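# Unfold a folding crate using four robot arms

## Task

Take the crate that sits collapsed flat on the floor and erect it, so that each of its four side walls stands vertical and each of its four corner latches is engaged.

## Robot and tools

Robots. Four identical i2rt Big YAM arms, arm1 to arm4, each with six revolute joints, a two-finger gripper and a wrist camera. Feet in the scene frame (m): arm1 at (-0.344, +0.564, +0.400), arm2 at (-0.347, -0.575, +0.384), arm3 at (+0.320, +0.573, +0.372), arm4 at (+0.356, -0.566, +0.334). arm1 and arm3 stand on the +y side and face roughly toward -y; arm2 and arm4 stand on the -y side and face roughly toward +y. Each foot faces along its own +x. Reach is about 1.0 m from the joint1 axis. Room cameras: cam_high and cam_low. Wrist cameras: arm1_cam_wrist to arm4_cam_wrist (fisheye, 672x504). With joints 1 and 6 at zero and the hand level and forward, the wrist camera rides on top of the hand and looks toward the fingertips.

Frame. One scene frame for everything: origin on the floor, +z up, metres. The hand point lies between the finger pads, roughly 1 cm behind the tips; the fingers extend along the hand's +z axis and close along its y axis. Orientations are quaternions written w, x, y, z. Printed hand positions get less accurate the farther the arm reaches, and hands often settle a centimetre or more from where they were sent.

Tool move. Arguments arm1, arm2, arm3, arm4 (each optional) plus cameras. An arm that is omitted receives nothing new but may keep pushing toward an earlier target. Each arm's object can hold:
- joints: a dictionary of absolute joint targets by name, not offsets. joint1_rad -2.879 to 2.879 (base yaw, positive counter-clockwise seen from above, 0 = along the foot's facing); joint2_rad 0 to 3.141 (shoulder, 0 = upper arm back and near level, rising then tipping forward as it grows); joint3_rad 0 to 3.019 (elbow, 0 = folded, larger = more open); joint4_rad -1.692 to 1.57 (wrist pitch, positive tips fingers up); joint5_rad -1.57 to 1.57 (side swing, positive to the arm's right); joint6_rad -2.094 to 2.094 (roll, positive clockwise viewed from behind the hand); gripper_m 0 to 0.093 metres of gap between fingertips. Radians for joints.
- target: one list of seven numbers [x, y, z, qw, qx, qy, qz], an absolute hand pose in the scene frame (metres plus unit quaternion). The hand travels a straight line from its current hand_target toward it. When target is given, joints may only contain gripper_m.
- speed: peak speed of that straight path, 0.002 to 0.5 m/s (default 0.25); only valid together with target. Rotation is capped at twice this value in rad/s.
- min_time_s: 0.1 to 8 s, the shortest duration for that arm's joint motions; used with joints.
All motions in one call begin at once. All straight hand paths in a call finish together, paced by the slowest; a path takes 0.5 to 10 s and is cut off at 10 s. Paths do not avoid obstacles or other arms. Each control step the commanded pose is clamped to within 100 mm and 20 degrees of the measured hand, and the arm solves for position before orientation. Joints move at different rates, so joint-space moves can sweep wide. cameras: list of names or ["all"]; [] for none; omitted gives none after an action and all for an empty call. An empty move returns full state, images and the scene number. Unknown keys make a call invalid; out-of-range values get it refused, and after a refusal or a stop the rest of that reply's motion calls are skipped.

Tool wait: seconds 0 to 10, plus optional cameras; commands nothing new. Tool zoom_image: camera and region [x0, y0, x1, y1] in pixels from the top-left, at most 504 by 504, on the newest image of that camera. Tool read_manual: returns licence texts only. Tool finished_scene: argument scene, the current scene's number; irreversible, and the crate must remain set up without help.

Reading results. The move line lists each commanded arm as done or by its worst status. joint_status and hand_status words: off_target (stopped short, may still push); time_out (joint kept a nearby target and keeps pushing; on_its_own lists joints still heading there, and "held at" shows the target, not the reading); not_followed (a safety check withheld the command, joint command not followed or pose unreachable; the arm may still try it later). An arm listed under "as last shown" was not in the call, and its status reads not commanded. Joint velocities in rad/s (gripper m/s); "within noise" means effectively still. Joint torques are total drive output in the order of the joints, biased and noisy; entries 3 and 4 wrap at ±28 N m. Done tolerances: ±0.045, ±0.14, ±0.09, ±0.055, ±0.03, ±0.035 rad for joints 1 to 6, ±0.003 m for the gripper. Camera frames may lag the state slightly.

Gripper. Each finger pushes up to about 50 to 64 N. Gripping a rigid part, gripper_m can read up to 0.005 m below its width (or up to 0.002 m above). Closed on nothing it reads 0.000 to 0.003. To grip firmly, aim about 0.005 m under the width read at first contact; to release, send a value well above the reading.

Hazards. A hard contact between two robots ends the scene, including one gripper closing on another's fingers; the anti-collision check can be late and ignores fingers, gripper bodies and wrist cameras meeting. Arms do not stop on contact and keep forcing. Sustained pushing, holding loads or outstretched poses heats motors: a MOTOR HOT line appears at 85 °C, and at 100 °C the arm goes limp for 30 to 60 s or more (OVER-TEMPERATURE FAULT, keys read limit_stop_at_motor_heat; resend targets afterward). To relieve a stalled joint, command its reported position. Avoid dropping the crate, releasing it while moving, slamming it, or striking fixed or heavy objects. The scene keeps running while you compose replies, with arms holding their last command.

Each tool is called after ">>>" as name(argument=value, ...), one argument or row to a line, values as JSON.

## Session

>>> move(
)

Scene clock: 0.00 s.
Joint torques (N m): no reading
Motor temperatures (°C): arm1=[27 28 28 28 23 23 25] | arm2=[24 25 23 25 28 27 25] | arm3=[26 24 27 24 26 24 27] | arm4=[25 26 26 31 26 25 27]
Heat: arm1: hottest joint2_rad 28 °C; arm2: hottest joint5_rad 28 °C; arm3: hottest joint3_rad 27 °C; arm4: hottest joint4_rad 31 °C.
Joint velocities: within noise
arm1.joint_positions: joint1_rad=-0.585 joint2_rad=+0.620 joint3_rad=+1.408 joint4_rad=-1.557 joint5_rad=+0.191 joint6_rad=-0.040 gripper_m=+0.09396
arm1.joint_status: not commanded
arm1.hand: x=-0.4494 y=+0.3976 z=+0.9080 quat_wxyz=(-0.135, -0.774, -0.490, +0.379) (m; scene frame)
arm1.hand_target: x=-0.4487 y=+0.3992 z=+0.9183 quat_wxyz=(-0.142, -0.770, -0.486, +0.388) (m; scene frame)
arm1.hand_status: not commanded
arm2.joint_positions: joint1_rad=+0.742 joint2_rad=+0.634 joint3_rad=+1.438 joint4_rad=-1.211 joint5_rad=-0.133 joint6_rad=-0.320 gripper_m=+0.09396
arm2.joint_status: not commanded
arm2.hand: x=-0.5071 y=-0.3840 z=+0.9710 quat_wxyz=(-0.284, +0.802, -0.229, -0.472) (m; scene frame)
arm2.hand_target: x=-0.5054 y=-0.3866 z=+0.9838 quat_wxyz=(-0.292, +0.795, -0.226, -0.481) (m; scene frame)
arm2.hand_status: not commanded
arm3.joint_positions: joint1_rad=+0.368 joint2_rad=+0.623 joint3_rad=+1.401 joint4_rad=-1.238 joint5_rad=-0.070 joint6_rad=+0.635 gripper_m=+0.09396
arm3.joint_status: not commanded
arm3.hand: x=+0.3681 y=+0.3300 z=+0.9365 quat_wxyz=(-0.499, -0.717, -0.455, +0.173) (m; scene frame)
arm3.hand_target: x=+0.3677 y=+0.3328 z=+0.9460 quat_wxyz=(-0.508, -0.712, -0.452, +0.176) (m; scene frame)
arm3.hand_status: not commanded
arm4.joint_positions: joint1_rad=+0.790 joint2_rad=+0.548 joint3_rad=+1.366 joint4_rad=-1.267 joint5_rad=+0.241 joint6_rad=-0.097 gripper_m=+0.09396
arm4.joint_status: not commanded
arm4.hand: x=+0.1989 y=-0.4149 z=+0.8936 quat_wxyz=(-0.270, +0.802, -0.260, -0.465) (m; scene frame)
arm4.hand_target: x=+0.2019 y=-0.4169 z=+0.9028 quat_wxyz=(-0.272, +0.796, -0.260, -0.474) (m; scene frame)
arm4.hand_status: not commanded
pictures: arm1_cam_wrist, arm2_cam_wrist, arm3_cam_wrist, arm4_cam_wrist, cam_high, cam_low

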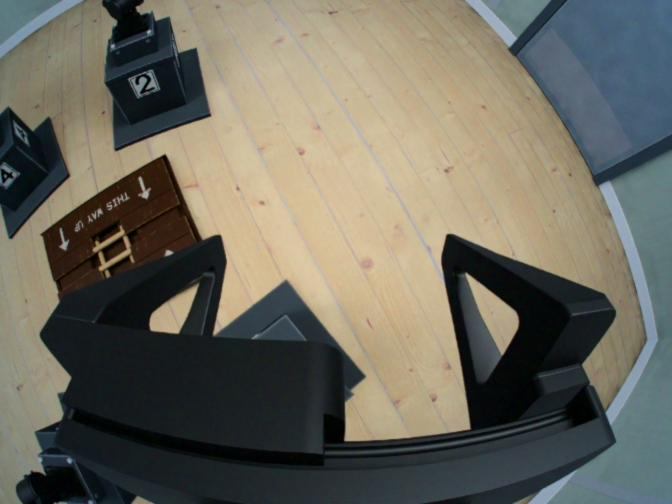

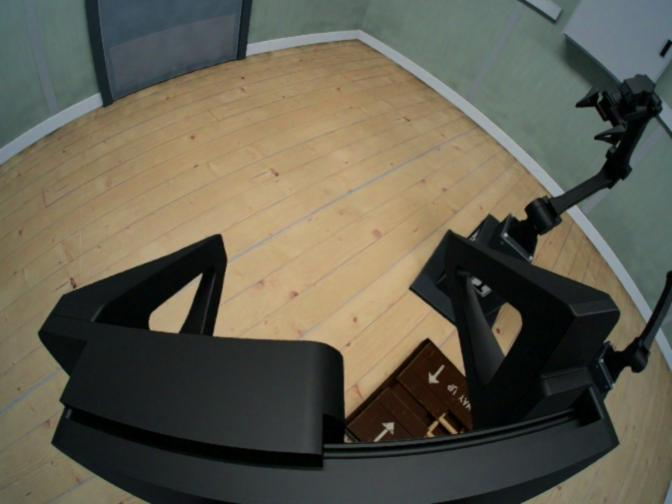

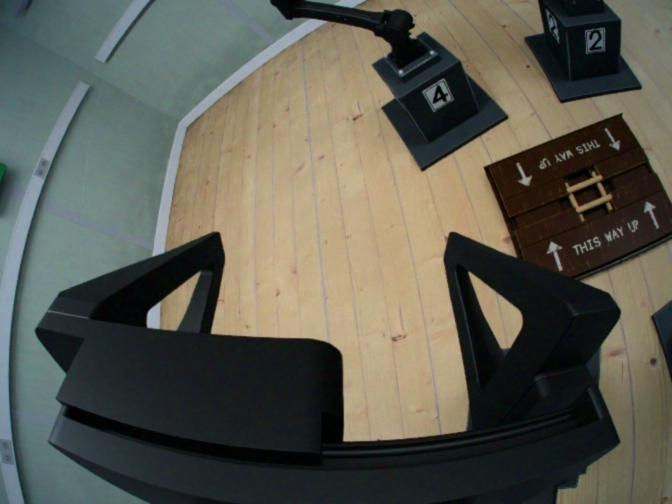

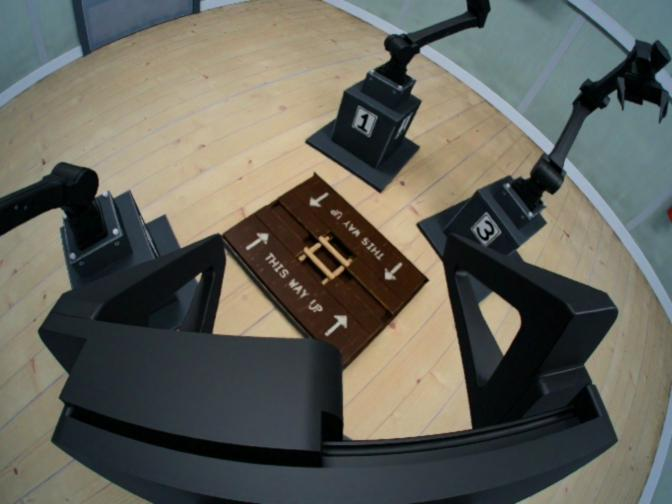

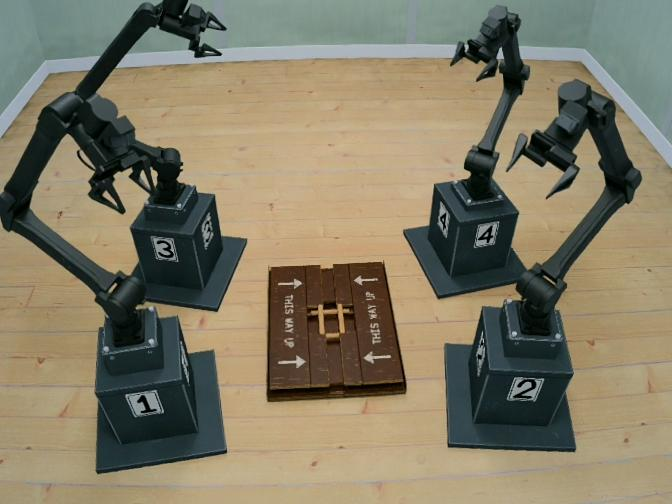

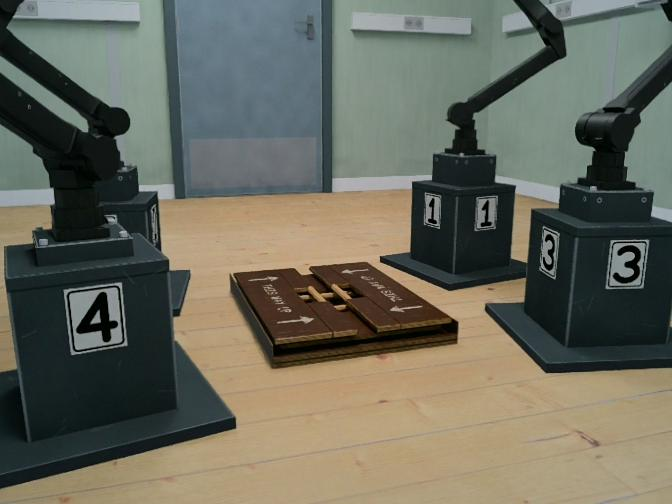

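>>> zoom_image(
  camera="cam_high",
  region=[250, 250, 430, 410],
)

>>> zoom_image(
  camera="cam_low",
  region=[220, 240, 470, 380],
)

>>> zoom_image(
  camera="arm4_cam_wrist",
  region=[210, 160, 440, 370],
)

>>> zoom_image(
  camera="arm3_cam_wrist",
  region=[470, 100, 672, 290],
)

Scaled by 2.800 from the camera's 672x504 image, which has a finer 960x720 frame.

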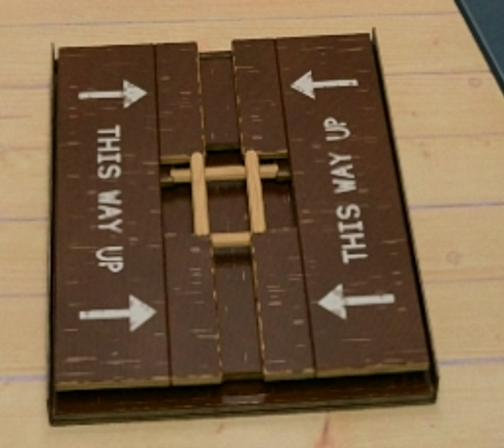

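Scaled by 2.016 from the camera's 672x504 image, which has a finer 960x720 frame.

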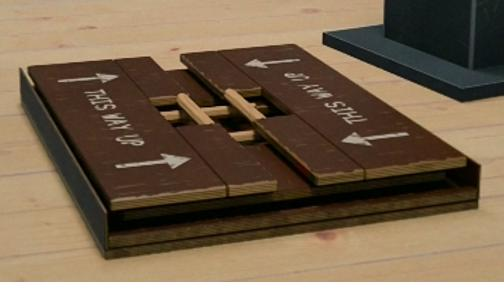

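Scaled by 2.191 from the camera's 672x504 image, which has a finer 960x720 frame.

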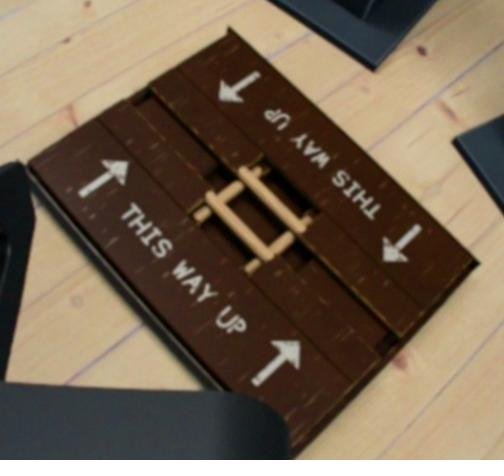

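Scaled by 2.495 from the camera's 672x504 image, which has a finer 960x720 frame.

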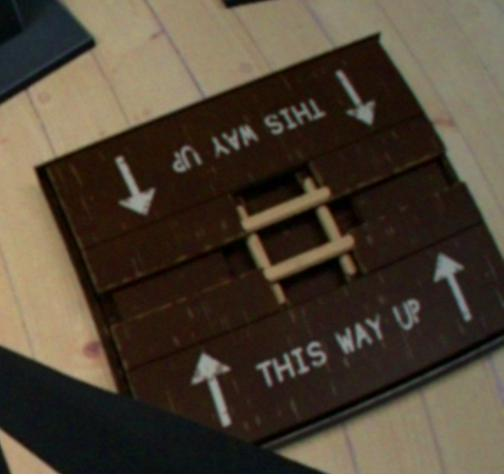

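>>> move(
  arm1={"target":[0.03,0.04,0.4,0,0,1,0],"speed":0.4,"joints":{"gripper_m":0.05}},
  cameras=["arm1_cam_wrist","cam_high","cam_low"],
)

Scene clock: 15.30 s.
Joint torques (N m): arm1=[0.26 -23.12 11.02 0.01 -0.02 -0.07] | arm2=[-0.03 1.26 7.8 1.83 -0.04 -0.01] | arm3=[-0.44 -0.56 7.88 2.36 0.16 0] | arm4=[1.73 3.31 10.07 1.87 -0.04 0.11]
Motor temperatures (°C): arm1=[27 28 29 28 23 23 25] | arm2=[24 25 24 25 28 27 25] | arm3=[26 24 29 24 26 23 27] | arm4=[25 26 28 31 26 25 27]
Heat: arm1: hottest joint3_rad 29 °C; arm2: hottest joint5_rad 28 °C; arm3: hottest joint3_rad 29 °C; arm4: hottest joint4_rad 31 °C.
move: arm1 off_target
Joint velocities: within noise
arm1.joint_positions: joint1_rad=+0.430 joint2_rad=+2.169 joint3_rad=+1.710 joint4_rad=-1.152 joint5_rad=+0.002 joint6_rad=-0.934 gripper_m=+0.05006
arm1.joint_status: all done
arm1.hand: x=+0.0149 y=+0.0542 z=+0.3889 quat_wxyz=(+0.015, -0.011, -1.000, -0.013) (m; scene frame)
arm1.hand_target: x=+0.0284 y=+0.0433 z=+0.3964 quat_wxyz=(+0.007, +0.000, -1.000, -0.003) (m; scene frame)
arm1.hand_status: off_target (0.024 m and 2.6 deg from the pose sent, 0.785 m and 121.3 deg at the start)
arm2, arm3, arm4: as last shown
pictures: arm1_cam_wrist, cam_high, cam_low

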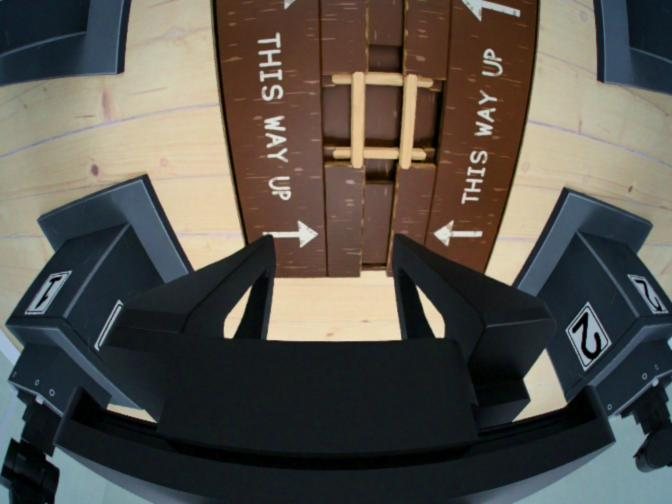

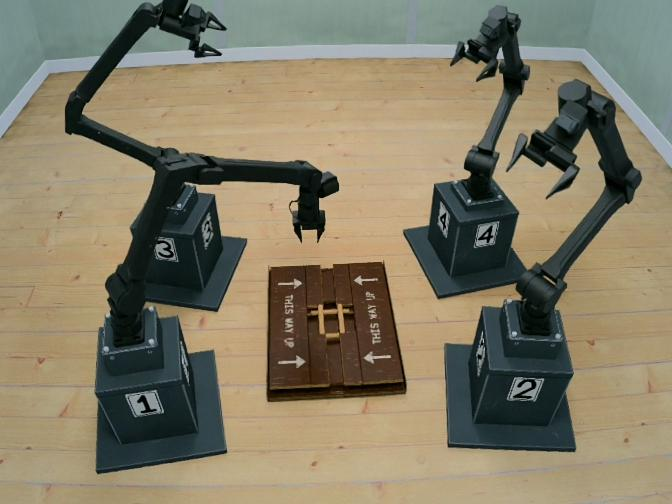

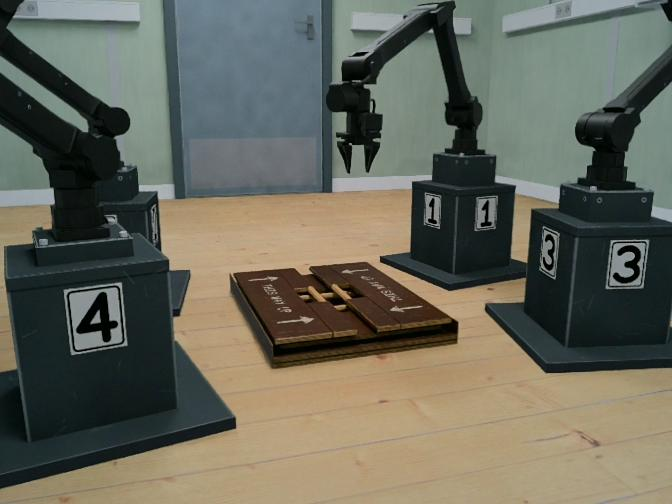

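>>> move(
  arm1={"target":[0.046,0.018,0.19,0,0,1,0],"speed":0.25,"joints":{"gripper_m":0.05}},
  cameras=["arm1_cam_wrist","cam_low","cam_high"],
)

>>> zoom_image(
  camera="arm1_cam_wrist",
  region=[210, 50, 460, 260],
)

>>> zoom_image(
  camera="cam_low",
  region=[220, 200, 470, 380],
)

Scene clock: 22.03 s.
Joint torques (N m): arm1=[0.67 -25.47 9.31 0.73 -0.03 -0.05] | arm2=[-0.09 1.26 7.8 1.83 -0.03 -0.01] | arm3=[-0.15 -0.32 7.8 2.32 0.13 -0.01] | arm4=[1.73 3.31 10.09 1.85 -0.04 0.11]
Motor temperatures (°C): arm1=[27 28 30 28 23 23 25] | arm2=[24 25 24 25 28 27 25] | arm3=[26 24 29 24 26 23 27] | arm4=[25 26 28 31 26 25 27]
Heat: arm1: hottest joint3_rad 30 °C; arm2: hottest joint5_rad 28 °C; arm3: hottest joint3_rad 29 °C; arm4: hottest joint4_rad 31 °C.
move: arm1 off_target
Joint velocities: within noise
arm1.joint_positions: joint1_rad=+0.430 joint2_rad=+2.548 joint3_rad=+1.819 joint4_rad=-0.884 joint5_rad=-0.006 joint6_rad=-0.934 gripper_m=+0.05006
arm1.joint_status: all done
arm1.hand: x=+0.0289 y=+0.0338 z=+0.1846 quat_wxyz=(+0.013, -0.011, -1.000, -0.016) (m; scene frame)
arm1.hand_target: x=+0.0444 y=+0.0206 z=+0.1900 quat_wxyz=(+0.000, +0.000, -1.000, +0.000) (m; scene frame)
arm1.hand_status: off_target (0.024 m and 2.6 deg from the pose sent, 0.205 m and 2.6 deg at the start)
arm2, arm3, arm4: as last shown
pictures: arm1_cam_wrist, cam_high, cam_low

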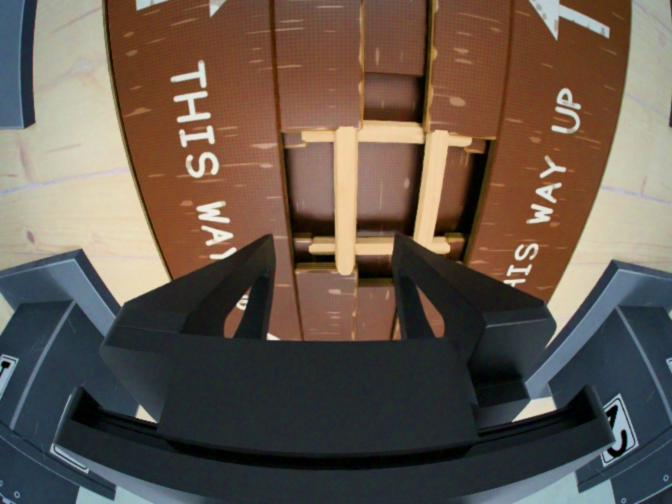

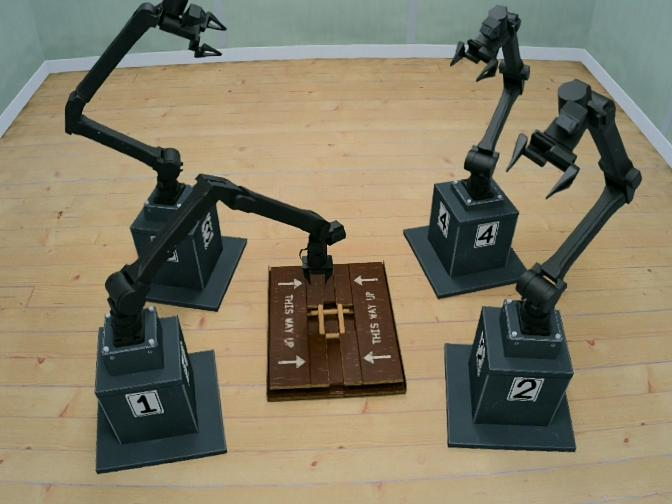

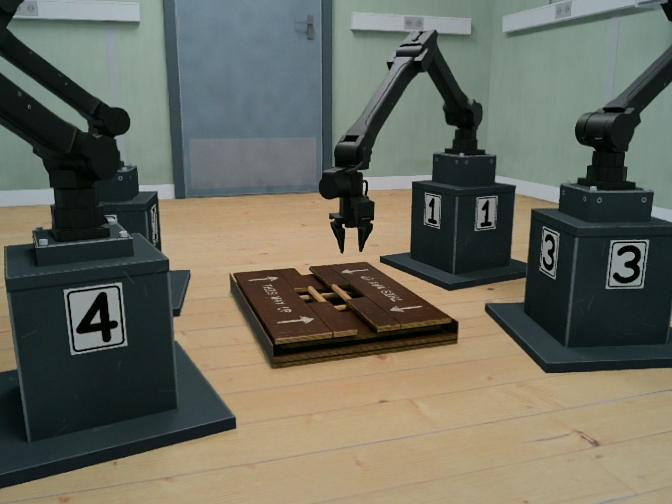

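Scaled by 2.016 from the camera's 672x504 image, which has a finer 960x720 frame.

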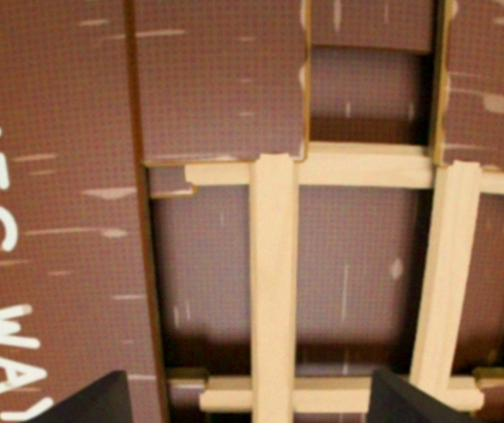

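Scaled by 2.016 from the camera's 672x504 image, which has a finer 960x720 frame.

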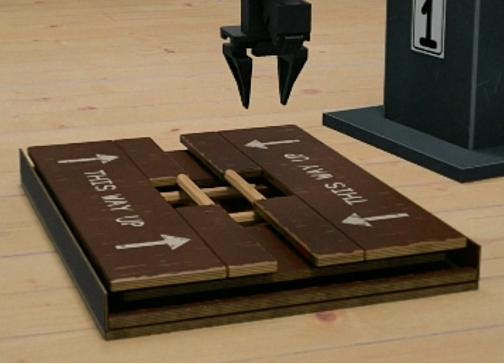

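>>> move(
  arm1={"target":[0.047,0.014,0.125,0,0,1,0],"speed":0.2,"joints":{"gripper_m":0.05}},
  cameras=["arm1_cam_wrist","cam_low","cam_high"],
)

>>> zoom_image(
  camera="cam_low",
  region=[290, 220, 400, 310],
)

Scene clock: 26.40 s.
Joint torques (N m): arm1=[0.32 -26.99 8.75 0.62 -0.05 -0.08] | arm2=[-0.03 1.26 7.8 1.81 -0.04 -0.01] | arm3=[-0.79 0.38 7.75 2.35 0.12 0] | arm4=[1.73 3.31 10.07 1.87 -0.04 0.11]
Motor temperatures (°C): arm1=[27 29 30 28 23 23 25] | arm2=[24 25 24 25 28 27 25] | arm3=[26 24 30 24 26 23 27] | arm4=[25 26 29 31 26 25 27]
Heat: arm1: hottest joint3_rad 30 °C; arm2: hottest joint5_rad 28 °C; arm3: hottest joint3_rad 30 °C; arm4: hottest joint4_rad 31 °C.
move: arm1 off_target
Joint velocities: within noise
arm1.joint_positions: joint1_rad=+0.430 joint2_rad=+2.692 joint3_rad=+1.911 joint4_rad=-0.831 joint5_rad=-0.006 joint6_rad=-0.936 gripper_m=+0.05006
arm1.joint_status: all done
arm1.hand: x=+0.0315 y=+0.0293 z=+0.1179 quat_wxyz=(+0.013, -0.010, -1.000, -0.016) (m; scene frame)
arm1.hand_target: x=+0.0465 y=+0.0149 z=+0.1261 quat_wxyz=(+0.000, +0.000, -1.000, +0.000) (m; scene frame)
arm1.hand_status: off_target (0.023 m and 2.6 deg from the pose sent, 0.065 m and 2.6 deg at the start)
arm2, arm3, arm4: as last shown
pictures: arm1_cam_wrist, cam_high, cam_low

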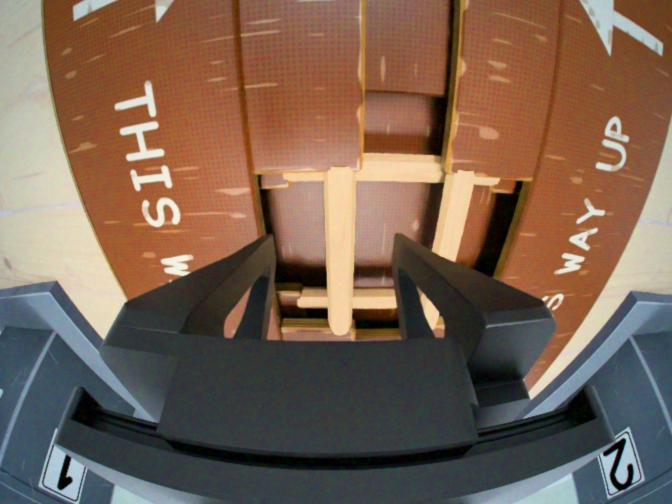

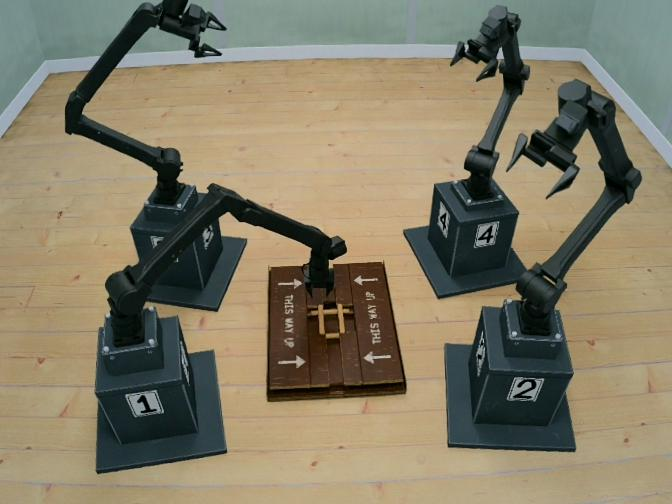

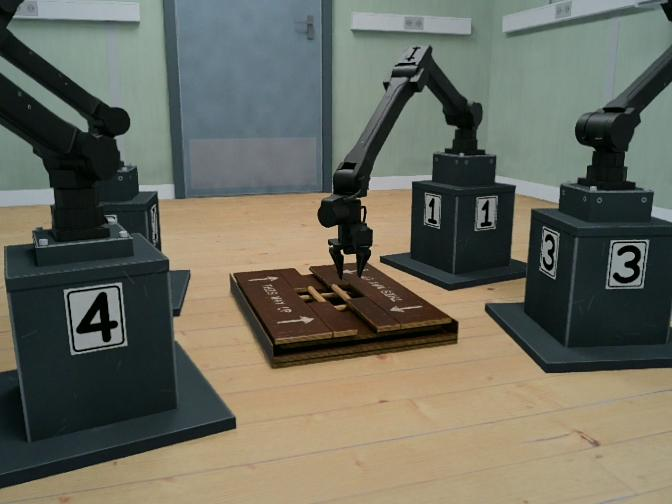

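Scaled by 4.582 from the camera's 672x504 image, which has a finer 960x720 frame.

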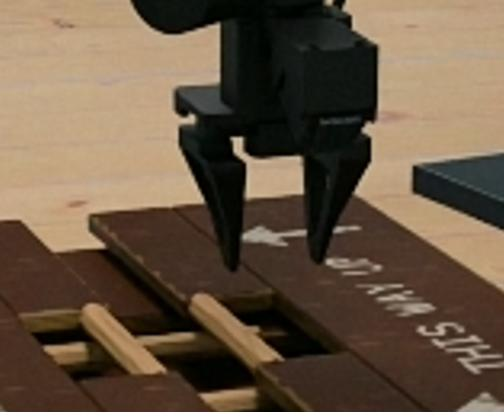

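>>> move(
  arm1={"target":[0.040,0.0135,0.088,0,0,1,0],"speed":0.1,"joints":{"gripper_m":0.05}},
  cameras=["arm1_cam_wrist","cam_low"],
)

>>> zoom_image(
  camera="cam_low",
  region=[290, 220, 400, 310],
)

Scene clock: 29.83 s.
Joint torques (N m): arm1=[-0.5 -26.58 8.65 0.77 -0.01 -0.07] | arm2=[-0.09 1.26 7.8 1.81 -0.04 -0.01] | arm3=[-0.5 -0.03 7.87 2.39 0.15 0.03] | arm4=[1.73 3.25 10.09 1.85 -0.04 0.11]
Motor temperatures (°C): arm1=[27 29 30 28 23 23 25] | arm2=[24 25 24 25 28 27 25] | arm3=[26 24 30 24 26 23 27] | arm4=[25 26 29 31 26 25 27]
Heat: arm1: hottest joint3_rad 30 °C; arm2: hottest joint5_rad 28 °C; arm3: hottest joint3_rad 30 °C; arm4: hottest joint4_rad 31 °C.
move: arm1 off_target
Joint velocities: within noise
arm1.joint_positions: joint1_rad=+0.430 joint2_rad=+2.760 joint3_rad=+1.947 joint4_rad=-0.798 joint5_rad=-0.006 joint6_rad=-0.945 gripper_m=+0.05006
arm1.joint_status: all done
arm1.hand: x=+0.0299 y=+0.0310 z=+0.0840 quat_wxyz=(+0.012, -0.006, -1.000, -0.015) (m; scene frame)
arm1.hand_target: x=+0.0394 y=+0.0144 z=+0.0880 quat_wxyz=(+0.000, +0.000, -1.000, +0.000) (m; scene frame)
arm1.hand_status: off_target (0.021 m and 2.3 deg from the pose sent, 0.035 m and 2.6 deg at the start)
arm2, arm3, arm4: as last shown
pictures: arm1_cam_wrist, cam_low

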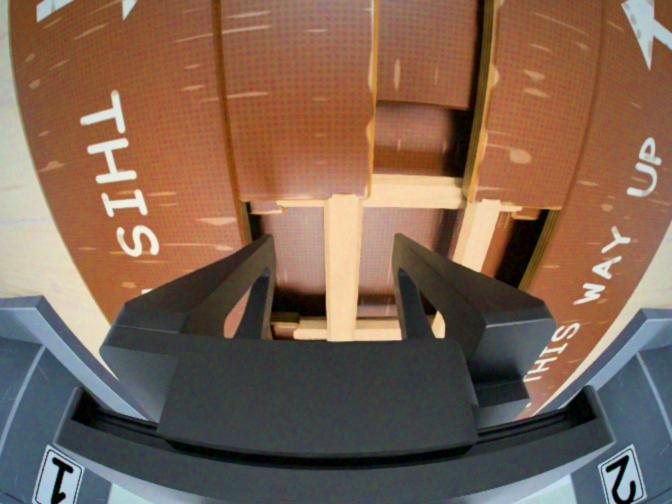

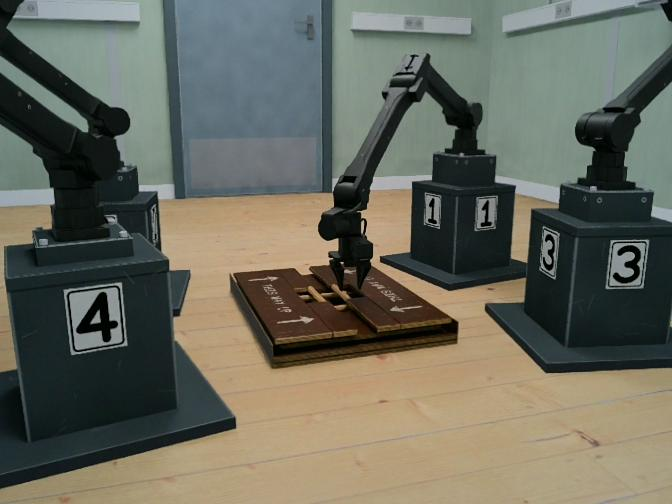

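Scaled by 4.582 from the camera's 672x504 image, which has a finer 960x720 frame.

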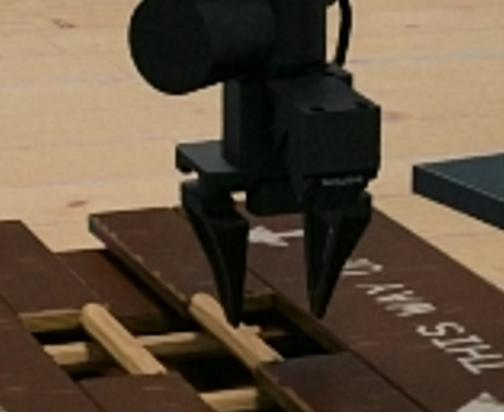

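>>> move(
  arm1={"target":[0.037,0.0105,0.068,0,0,1,0],"speed":0.08,"joints":{"gripper_m":0.05}},
  cameras=["arm1_cam_wrist","cam_low"],
)

>>> zoom_image(
  camera="cam_low",
  region=[290, 220, 400, 310],
)

Scene clock: 32.63 s.
Joint torques (N m): arm1=[-0.79 -26.23 8.65 0.75 -0.02 -0.09] | arm2=[-0.03 1.32 7.83 1.81 -0.03 -0.01] | arm3=[-0.67 0.5 7.91 2.36 0.11 -0.02] | arm4=[1.73 3.31 10.07 1.87 -0.04 0.11]
Motor temperatures (°C): arm1=[27 29 31 28 23 23 25] | arm2=[24 25 25 25 28 26 25] | arm3=[26 24 30 24 26 23 27] | arm4=[25 26 29 31 26 25 27]
Heat: arm1: hottest joint3_rad 31 °C; arm2: hottest joint5_rad 28 °C; arm3: hottest joint3_rad 30 °C; arm4: hottest joint4_rad 31 °C.
move: arm1 off_target
Joint velocities: within noise
arm1.joint_positions: joint1_rad=+0.430 joint2_rad=+2.801 joint3_rad=+1.985 joint4_rad=-0.789 joint5_rad=-0.006 joint6_rad=-0.951 gripper_m=+0.05006
arm1.joint_status: all done
arm1.hand: x=+0.0319 y=+0.0280 z=+0.0675 quat_wxyz=(+0.010, -0.003, -1.000, -0.013) (m; scene frame)
arm1.hand_target: x=+0.0365 y=+0.0112 z=+0.0682 quat_wxyz=(+0.000, +0.000, -1.000, +0.000) (m; scene frame)
arm1.hand_status: off_target (0.018 m and 1.9 deg from the pose sent, 0.027 m and 2.3 deg at the start)
arm2, arm3, arm4: as last shown
pictures: arm1_cam_wrist, cam_low

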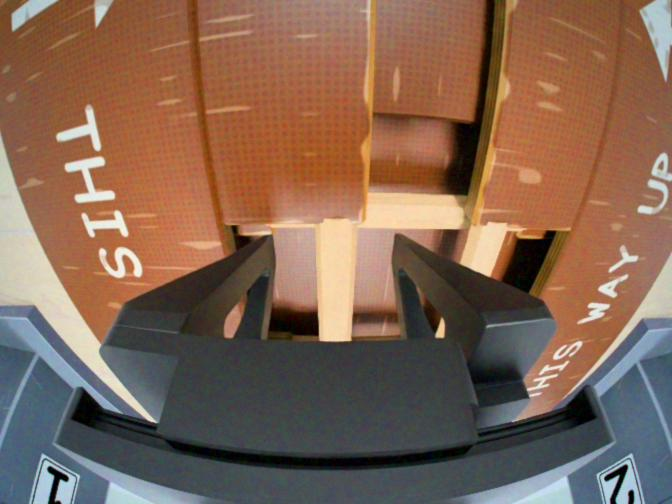

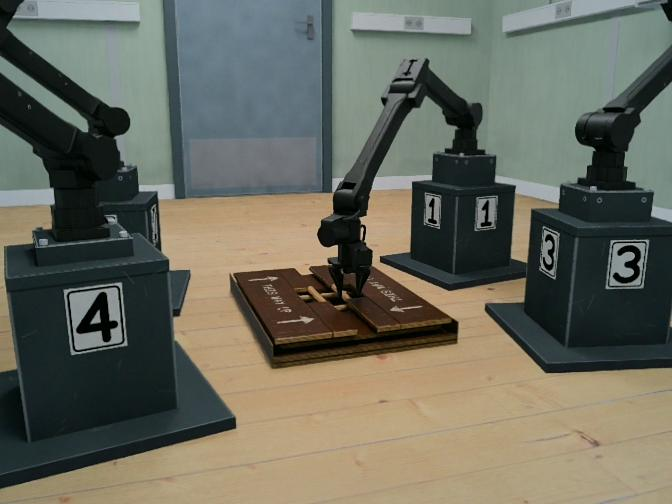

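Scaled by 4.582 from the camera's 672x504 image, which has a finer 960x720 frame.

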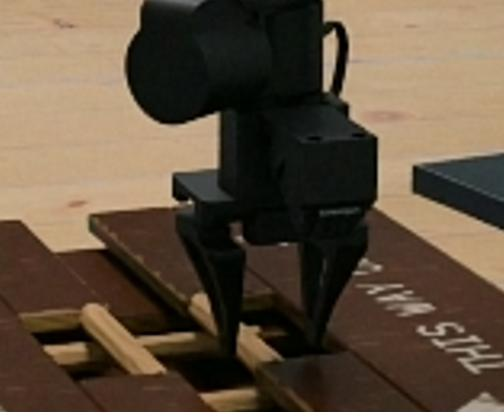

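>>> move(
  arm1={"target":[0.037,0.0105,0.057,0,0,1,0],"speed":0.08,"joints":{"gripper_m":0.045}},
)

>>> move(
  arm1={"joints":{"gripper_m":0.009}},
  cameras=["arm1_cam_wrist","cam_low"],
)

>>> zoom_image(
  camera="cam_low",
  region=[290, 220, 400, 310],
)

Scene clock: 34.67 s.
Joint torques (N m): arm1=[-1.38 -25 8.77 0.75 0 -0.05] | arm2=[-0.09 1.26 7.82 1.81 -0.04 -0.01] | arm3=[-0.67 0.09 7.95 2.28 0.11 0.02] | arm4=[1.73 3.31 10.07 1.85 -0.04 0.11]
Motor temperatures (°C): arm1=[27 29 31 28 23 23 25] | arm2=[24 25 25 25 28 26 25] | arm3=[26 24 30 24 26 23 27] | arm4=[25 26 29 31 26 25 27]
Heat: arm1: hottest joint3_rad 31 °C; arm2: hottest joint5_rad 28 °C; arm3: hottest joint3_rad 30 °C; arm4: hottest joint4_rad 31 °C.
move: arm1 off_target
Joint velocities: within noise
arm1.joint_positions: joint1_rad=+0.430 joint2_rad=+2.815 joint3_rad=+2.006 joint4_rad=-0.787 joint5_rad=-0.007 joint6_rad=-0.960 gripper_m=+0.04507
arm1.joint_status: all done
arm1.hand: x=+0.0351 y=+0.0239 z=+0.0642 quat_wxyz=(+0.007, +0.002, -1.000, -0.009) (m; scene frame)
arm1.hand_target: x=+0.0367 y=+0.0113 z=+0.0576 quat_wxyz=(+0.000, +0.004, -1.000, +0.000) (m; scene frame)
arm1.hand_status: off_target (0.015 m and 1.4 deg from the pose sent, 0.021 m and 1.9 deg at the start)
arm2, arm3, arm4: as last shown
pictures: none

Scene clock: 35.40 s.
Joint torques (N m): arm1=[-1.73 -25.82 8.68 1.35 0.14 -0.05] | arm2=[-0.09 1.26 7.82 1.81 -0.04 -0.01] | arm3=[-0.5 0.38 7.91 2.37 0.11 -0.03] | arm4=[1.73 3.31 10.07 1.85 -0.04 0.11]
Motor temperatures (°C): arm1=[27 29 31 28 23 23 25] | arm2=[24 25 25 25 28 26 25] | arm3=[26 24 30 24 26 23 27] | arm4=[25 26 29 31 26 25 27]
Heat: arm1: hottest joint3_rad 31 °C; arm2: hottest joint5_rad 28 °C; arm3: hottest joint3_rad 30 °C; arm4: hottest joint4_rad 31 °C.
move: arm1 done
Joint velocities: within noise
arm1.joint_positions: joint1_rad=+0.430 joint2_rad=+2.815 joint3_rad=+2.008 joint4_rad=-0.795 joint5_rad=-0.018 joint6_rad=-0.960 gripper_m=+0.00914
arm1.joint_status: all done
arm1.hand: x=+0.0360 y=+0.0258 z=+0.0647 quat_wxyz=(+0.004, +0.002, -1.000, -0.015) (m; scene frame)
arm1.hand_target: x=+0.0381 y=+0.0116 z=+0.0580 quat_wxyz=(-0.004, +0.004, -1.000, -0.002) (m; scene frame)
arm1.hand_status: not commanded
arm2, arm3, arm4: as last shown
pictures: arm1_cam_wrist, cam_low

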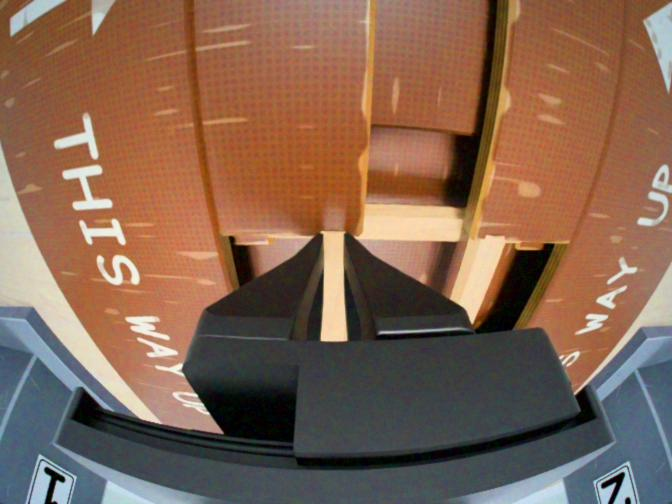

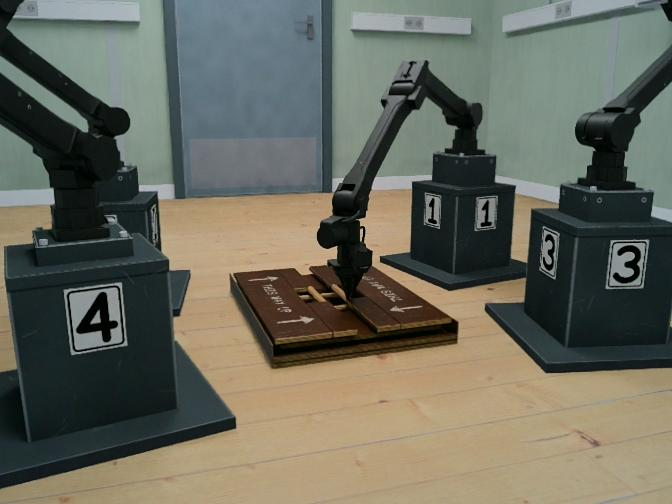

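Scaled by 4.582 from the camera's 672x504 image, which has a finer 960x720 frame.

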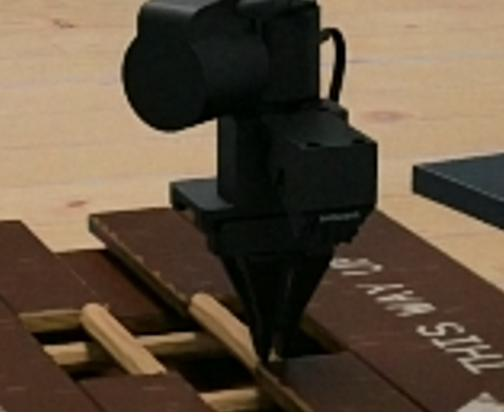

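>>> move(
  arm1={"joints":{"gripper_m":0.005}},
)

>>> move(
  arm1={"target":[0.038,0.016,0.11,0,0,1,0],"speed":0.1},
  cameras=["arm1_cam_wrist","cam_low"],
)

>>> zoom_image(
  camera="cam_low",
  region=[220, 200, 470, 380],
)

Scene clock: 38.93 s.
Joint torques (N m): arm1=[-1.67 -25.05 8.68 1.31 0.2 -0.09] | arm2=[-0.09 1.26 7.8 1.83 -0.04 -0.01] | arm3=[-0.85 0.21 7.76 2.35 0.12 -0.03] | arm4=[1.79 3.25 10.07 1.85 -0.04 0.11]
Motor temperatures (°C): arm1=[27 29 31 28 23 23 25] | arm2=[24 25 25 25 28 26 25] | arm3=[26 24 30 24 26 23 27] | arm4=[25 26 29 31 26 25 27]
Heat: arm1: hottest joint3_rad 31 °C; arm2: hottest joint5_rad 28 °C; arm3: hottest joint3_rad 30 °C; arm4: hottest joint4_rad 31 °C.
move: arm1 done
Joint velocities: within noise
arm1.joint_positions: joint1_rad=+0.430 joint2_rad=+2.815 joint3_rad=+2.008 joint4_rad=-0.796 joint5_rad=-0.019 joint6_rad=-0.960 gripper_m=+0.00529
arm1.joint_status: all done
arm1.hand: x=+0.0360 y=+0.0263 z=+0.0647 quat_wxyz=(+0.004, +0.002, -1.000, -0.016) (m; scene frame)
arm1.hand_target: x=+0.0382 y=+0.0116 z=+0.0580 quat_wxyz=(-0.004, +0.004, -1.000, -0.002) (m; scene frame)
arm1.hand_status: not commanded
arm2.joint_positions: joint1_rad=+0.742 joint2_rad=+0.634 joint3_rad=+1.438 joint4_rad=-1.211 joint5_rad=-0.133 joint6_rad=-0.320 gripper_m=+0.09396
arm2.joint_status: not commanded
arm2.hand: x=-0.5071 y=-0.3840 z=+0.9710 quat_wxyz=(-0.284, +0.802, -0.229, -0.472) (m; scene frame)
arm2.hand_target: x=-0.5054 y=-0.3866 z=+0.9838 quat_wxyz=(-0.292, +0.795, -0.226, -0.481) (m; scene frame)
arm2.hand_status: not commanded
arm3.joint_positions: joint1_rad=+0.368 joint2_rad=+0.623 joint3_rad=+1.401 joint4_rad=-1.238 joint5_rad=-0.070 joint6_rad=+0.635 gripper_m=+0.09396
arm3.joint_status: not commanded
arm3.hand: x=+0.3681 y=+0.3300 z=+0.9365 quat_wxyz=(-0.499, -0.717, -0.455, +0.173) (m; scene frame)
arm3.hand_target: x=+0.3677 y=+0.3328 z=+0.9460 quat_wxyz=(-0.508, -0.712, -0.452, +0.176) (m; scene frame)
arm3.hand_status: not commanded
arm4.joint_positions: joint1_rad=+0.790 joint2_rad=+0.548 joint3_rad=+1.366 joint4_rad=-1.267 joint5_rad=+0.241 joint6_rad=-0.097 gripper_m=+0.09396
arm4.joint_status: not commanded
arm4.hand: x=+0.1989 y=-0.4149 z=+0.8936 quat_wxyz=(-0.270, +0.802, -0.260, -0.465) (m; scene frame)
arm4.hand_target: x=+0.2019 y=-0.4169 z=+0.9028 quat_wxyz=(-0.272, +0.796, -0.260, -0.474) (m; scene frame)
arm4.hand_status: not commanded
pictures: none

Scene clock: 40.40 s.
Joint torques (N m): arm1=[-0.44 -27.58 5.55 0.43 0.11 0.09] | arm2=[-0.15 1.26 7.82 1.81 -0.04 -0.01] | arm3=[-0.26 0.44 7.79 2.43 0.09 -0.01] | arm4=[1.73 3.31 10.07 1.87 -0.04 0.11]
Motor temperatures (°C): arm1=[27 30 31 28 23 23 25] | arm2=[24 25 25 25 28 26 25] | arm3=[26 24 30 24 26 23 27] | arm4=[25 26 29 31 26 25 27]
Heat: arm1: hottest joint3_rad 31 °C; arm2: hottest joint5_rad 28 °C; arm3: hottest joint3_rad 30 °C; arm4: hottest joint4_rad 31 °C.
move: arm1 done
Joint velocities: within noise
arm1.joint_positions: joint1_rad=+0.430 joint2_rad=+2.725 joint3_rad=+1.953 joint4_rad=-0.796 joint5_rad=-0.003 joint6_rad=-0.960 gripper_m=+0.00506
arm1.joint_status: not commanded
arm1.hand: x=+0.0405 y=+0.0154 z=+0.1082 quat_wxyz=(+0.001, +0.002, -1.000, +0.003) (m; scene frame)
arm1.hand_target: x=+0.0370 y=+0.0154 z=+0.1089 quat_wxyz=(+0.003, +0.000, -1.000, +0.002) (m; scene frame)
arm1.hand_status: done (0.003 m and 0.5 deg from the pose sent, 0.047 m and 1.9 deg at the start)
arm2, arm3, arm4: as last shown
pictures: arm1_cam_wrist, cam_low

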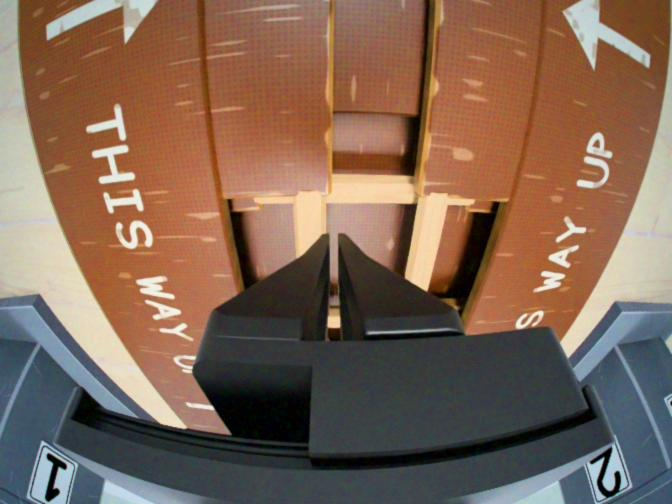

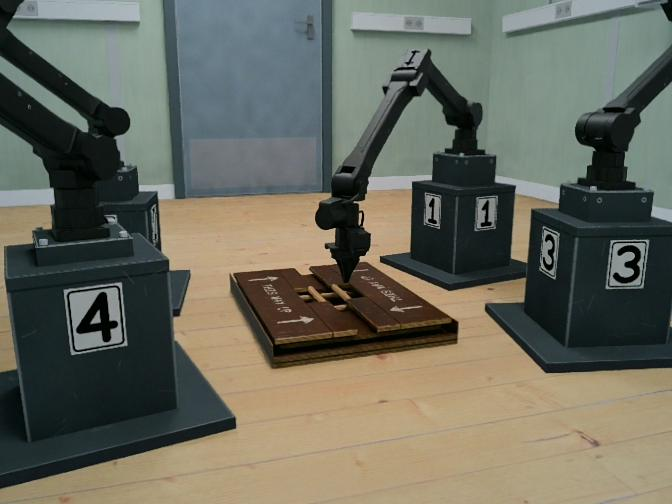

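Scaled by 2.016 from the camera's 672x504 image, which has a finer 960x720 frame.

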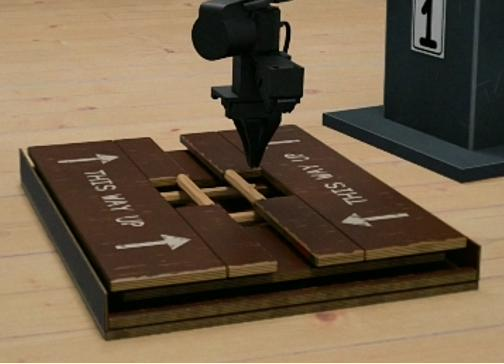

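>>> move(
  arm1={"target":[0.040,0.006,0.090,0,0,1,0],"speed":0.1,"joints":{"gripper_m":0.032}},
)

>>> move(
  arm1={"target":[0.040,0.006,0.05,0,0,1,0],"speed":0.06},
  cameras=["arm1_cam_wrist","cam_low"],
)

>>> zoom_image(
  camera="arm1_cam_wrist",
  region=[210, 150, 460, 350],
)

>>> zoom_image(
  camera="cam_low",
  region=[290, 230, 390, 310],
)

Scene clock: 48.63 s.
Joint torques (N m): arm1=[-0.79 -26.7 8.91 0.21 -0.05 0.01] | arm2=[-0.09 1.26 7.82 1.83 -0.04 -0.01] | arm3=[-0.44 0.03 7.77 2.45 0.11 -0.01] | arm4=[1.73 3.31 10.07 1.87 -0.04 0.11]
Motor temperatures (°C): arm1=[27 31 31 28 23 23 25] | arm2=[24 25 25 25 28 26 25] | arm3=[26 24 31 24 26 23 27] | arm4=[25 26 30 31 26 25 27]
Heat: arm1: hottest joint2_rad 31 °C; arm2: hottest joint5_rad 28 °C; arm3: hottest joint3_rad 31 °C; arm4: hottest joint4_rad 31 °C.
move: arm1 off_target
Joint velocities: within noise
arm1.joint_positions: joint1_rad=+0.430 joint2_rad=+2.766 joint3_rad=+1.977 joint4_rad=-0.802 joint5_rad=-0.006 joint6_rad=-0.960 gripper_m=+0.03195
arm1.joint_status: all done
arm1.hand: x=+0.0370 y=+0.0211 z=+0.0881 quat_wxyz=(+0.006, +0.002, -1.000, -0.007) (m; scene frame)
arm1.hand_target: x=+0.0397 y=+0.0063 z=+0.0905 quat_wxyz=(+0.000, +0.000, -1.000, +0.001) (m; scene frame)
arm1.hand_status: off_target (0.016 m and 1.1 deg from the pose sent, 0.020 m and 0.5 deg at the start)
arm2, arm3, arm4: as last shown
pictures: none

Scene clock: 49.83 s.
Joint torques (N m): arm1=[-1.32 -24 9.17 0.85 0.05 0.01] | arm2=[-0.09 1.32 7.82 1.83 -0.03 -0.01] | arm3=[-1.08 -0.03 7.84 2.35 0.13 -0.01] | arm4=[1.73 3.31 10.09 1.85 -0.04 0.11]
Motor temperatures (°C): arm1=[27 31 31 28 23 23 25] | arm2=[24 25 25 25 28 26 25] | arm3=[26 24 31 24 26 23 27] | arm4=[25 26 30 31 26 25 27]
Heat: arm1: hottest joint2_rad 31 °C; arm2: hottest joint5_rad 28 °C; arm3: hottest joint3_rad 31 °C; arm4: hottest joint4_rad 31 °C.
move: arm1 off_target
Joint velocities: within noise
arm1.joint_positions: joint1_rad=+0.430 joint2_rad=+2.832 joint3_rad=+2.045 joint4_rad=-0.798 joint5_rad=-0.006 joint6_rad=-0.960 gripper_m=+0.03196
arm1.joint_status: not commanded
arm1.hand: x=+0.0403 y=+0.0160 z=+0.0635 quat_wxyz=(+0.005, +0.002, -1.000, -0.005) (m; scene frame)
arm1.hand_target: x=+0.0394 y=+0.0072 z=+0.0505 quat_wxyz=(+0.000, +0.000, -1.000, +0.001) (m; scene frame)
arm1.hand_status: off_target (0.017 m and 0.8 deg from the pose sent, 0.041 m and 1.1 deg at the start)
arm2, arm3, arm4: as last shown
pictures: arm1_cam_wrist, cam_low

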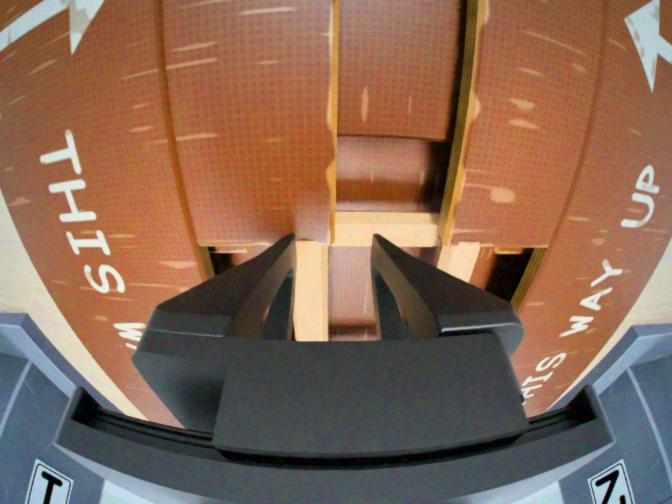

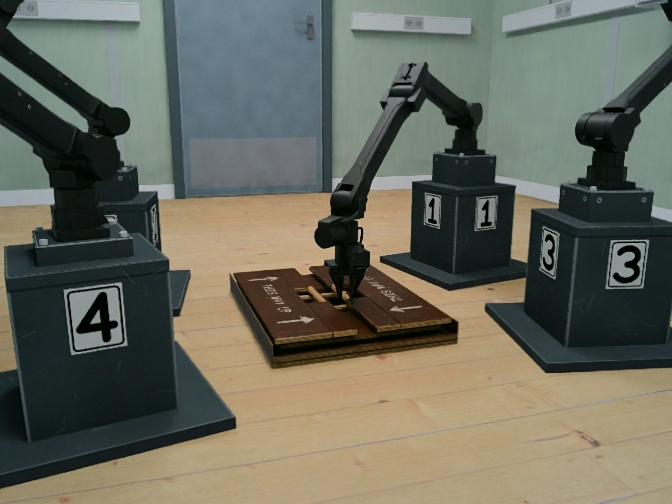

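Scaled by 2.016 from the camera's 672x504 image, which has a finer 960x720 frame.

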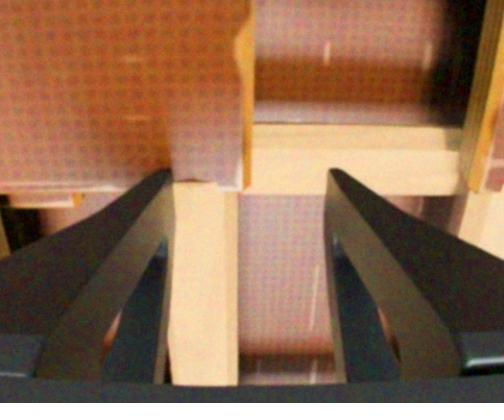

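Scaled by 5.040 from the camera's 672x504 image, which has a finer 960x720 frame.

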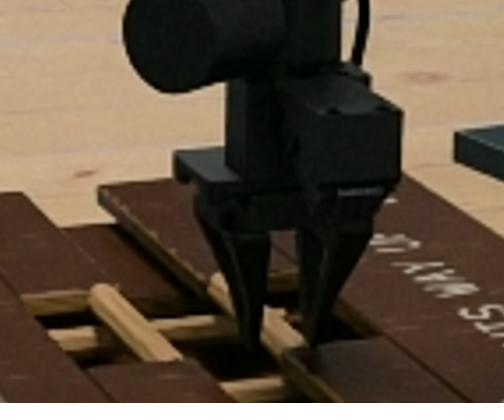

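>>> move(
  arm1={"target":[0.036,0.010,0.090,0,0,1,0],"speed":0.1,"joints":{"gripper_m":0.04}},
)

>>> move(
  arm1={"target":[-0.006,0.014,0.080,0,0,1,0],"speed":0.1,"joints":{"gripper_m":0.045}},
  cameras=["arm1_cam_wrist"],
)

Scene clock: 61.67 s.
Joint torques (N m): arm1=[-1.55 -28.92 5.39 0.51 0 0.04] | arm2=[-0.03 1.26 7.8 1.81 -0.04 -0.01] | arm3=[-0.73 -0.15 7.66 2.36 0.12 0.01] | arm4=[1.73 3.25 10.09 1.87 -0.04 0.11]
Motor temperatures (°C): arm1=[27 32 32 28 23 23 25] | arm2=[24 25 25 25 28 26 25] | arm3=[26 24 31 24 26 23 27] | arm4=[25 26 30 31 26 25 27]
Heat: arm1: hottest joint2_rad 32 °C; arm2: hottest joint5_rad 28 °C; arm3: hottest joint3_rad 31 °C; arm4: hottest joint4_rad 31 °C.
move: arm1 done
Joint velocities: within noise
arm1.joint_positions: joint1_rad=+0.428 joint2_rad=+2.781 joint3_rad=+2.005 joint4_rad=-0.798 joint5_rad=-0.007 joint6_rad=-0.952 gripper_m=+0.03994
arm1.joint_status: all done
arm1.hand: x=+0.0413 y=+0.0136 z=+0.0856 quat_wxyz=(+0.001, -0.003, -1.000, -0.001) (m; scene frame)
arm1.hand_target: x=+0.0370 y=+0.0098 z=+0.0900 quat_wxyz=(-0.001, -0.004, -1.000, +0.000) (m; scene frame)
arm1.hand_status: done (0.008 m and 0.3 deg from the pose sent, 0.028 m and 0.8 deg at the start)
arm2, arm3, arm4: as last shown
pictures: none

Scene clock: 63.20 s.
Joint torques (N m): arm1=[-0.85 -28.51 4.86 0.8 0.04 -0.06] | arm2=[-0.15 1.32 7.82 1.81 -0.04 -0.01] | arm3=[-0.32 0.21 7.86 2.47 0.12 0.03] | arm4=[1.67 3.25 10.09 1.85 -0.04 0.11]
Motor temperatures (°C): arm1=[27 33 32 28 23 23 25] | arm2=[24 25 25 25 28 26 25] | arm3=[26 24 31 24 26 23 27] | arm4=[25 26 30 31 26 25 27]
Heat: arm1: hottest joint2_rad 33 °C; arm2: hottest joint5_rad 28 °C; arm3: hottest joint3_rad 31 °C; arm4: hottest joint4_rad 31 °C.
move: arm1 done
Joint velocities: within noise
arm1.joint_positions: joint1_rad=+0.370 joint2_rad=+2.751 joint3_rad=+1.882 joint4_rad=-0.723 joint5_rad=-0.007 joint6_rad=-1.005 gripper_m=+0.04494
arm1.joint_status: all done
arm1.hand: x=-0.0084 y=+0.0194 z=+0.0736 quat_wxyz=(+0.005, -0.006, -1.000, -0.008) (m; scene frame)
arm1.hand_target: x=-0.0060 y=+0.0140 z=+0.0808 quat_wxyz=(+0.000, +0.001, -1.000, +0.000) (m; scene frame)
arm1.hand_status: done (0.009 m and 1.2 deg from the pose sent, 0.048 m and 0.3 deg at the start)
arm2, arm3, arm4: as last shown
pictures: arm1_cam_wrist

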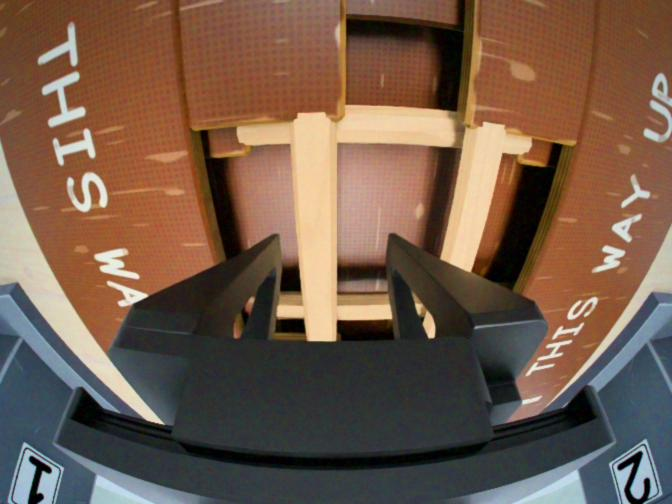

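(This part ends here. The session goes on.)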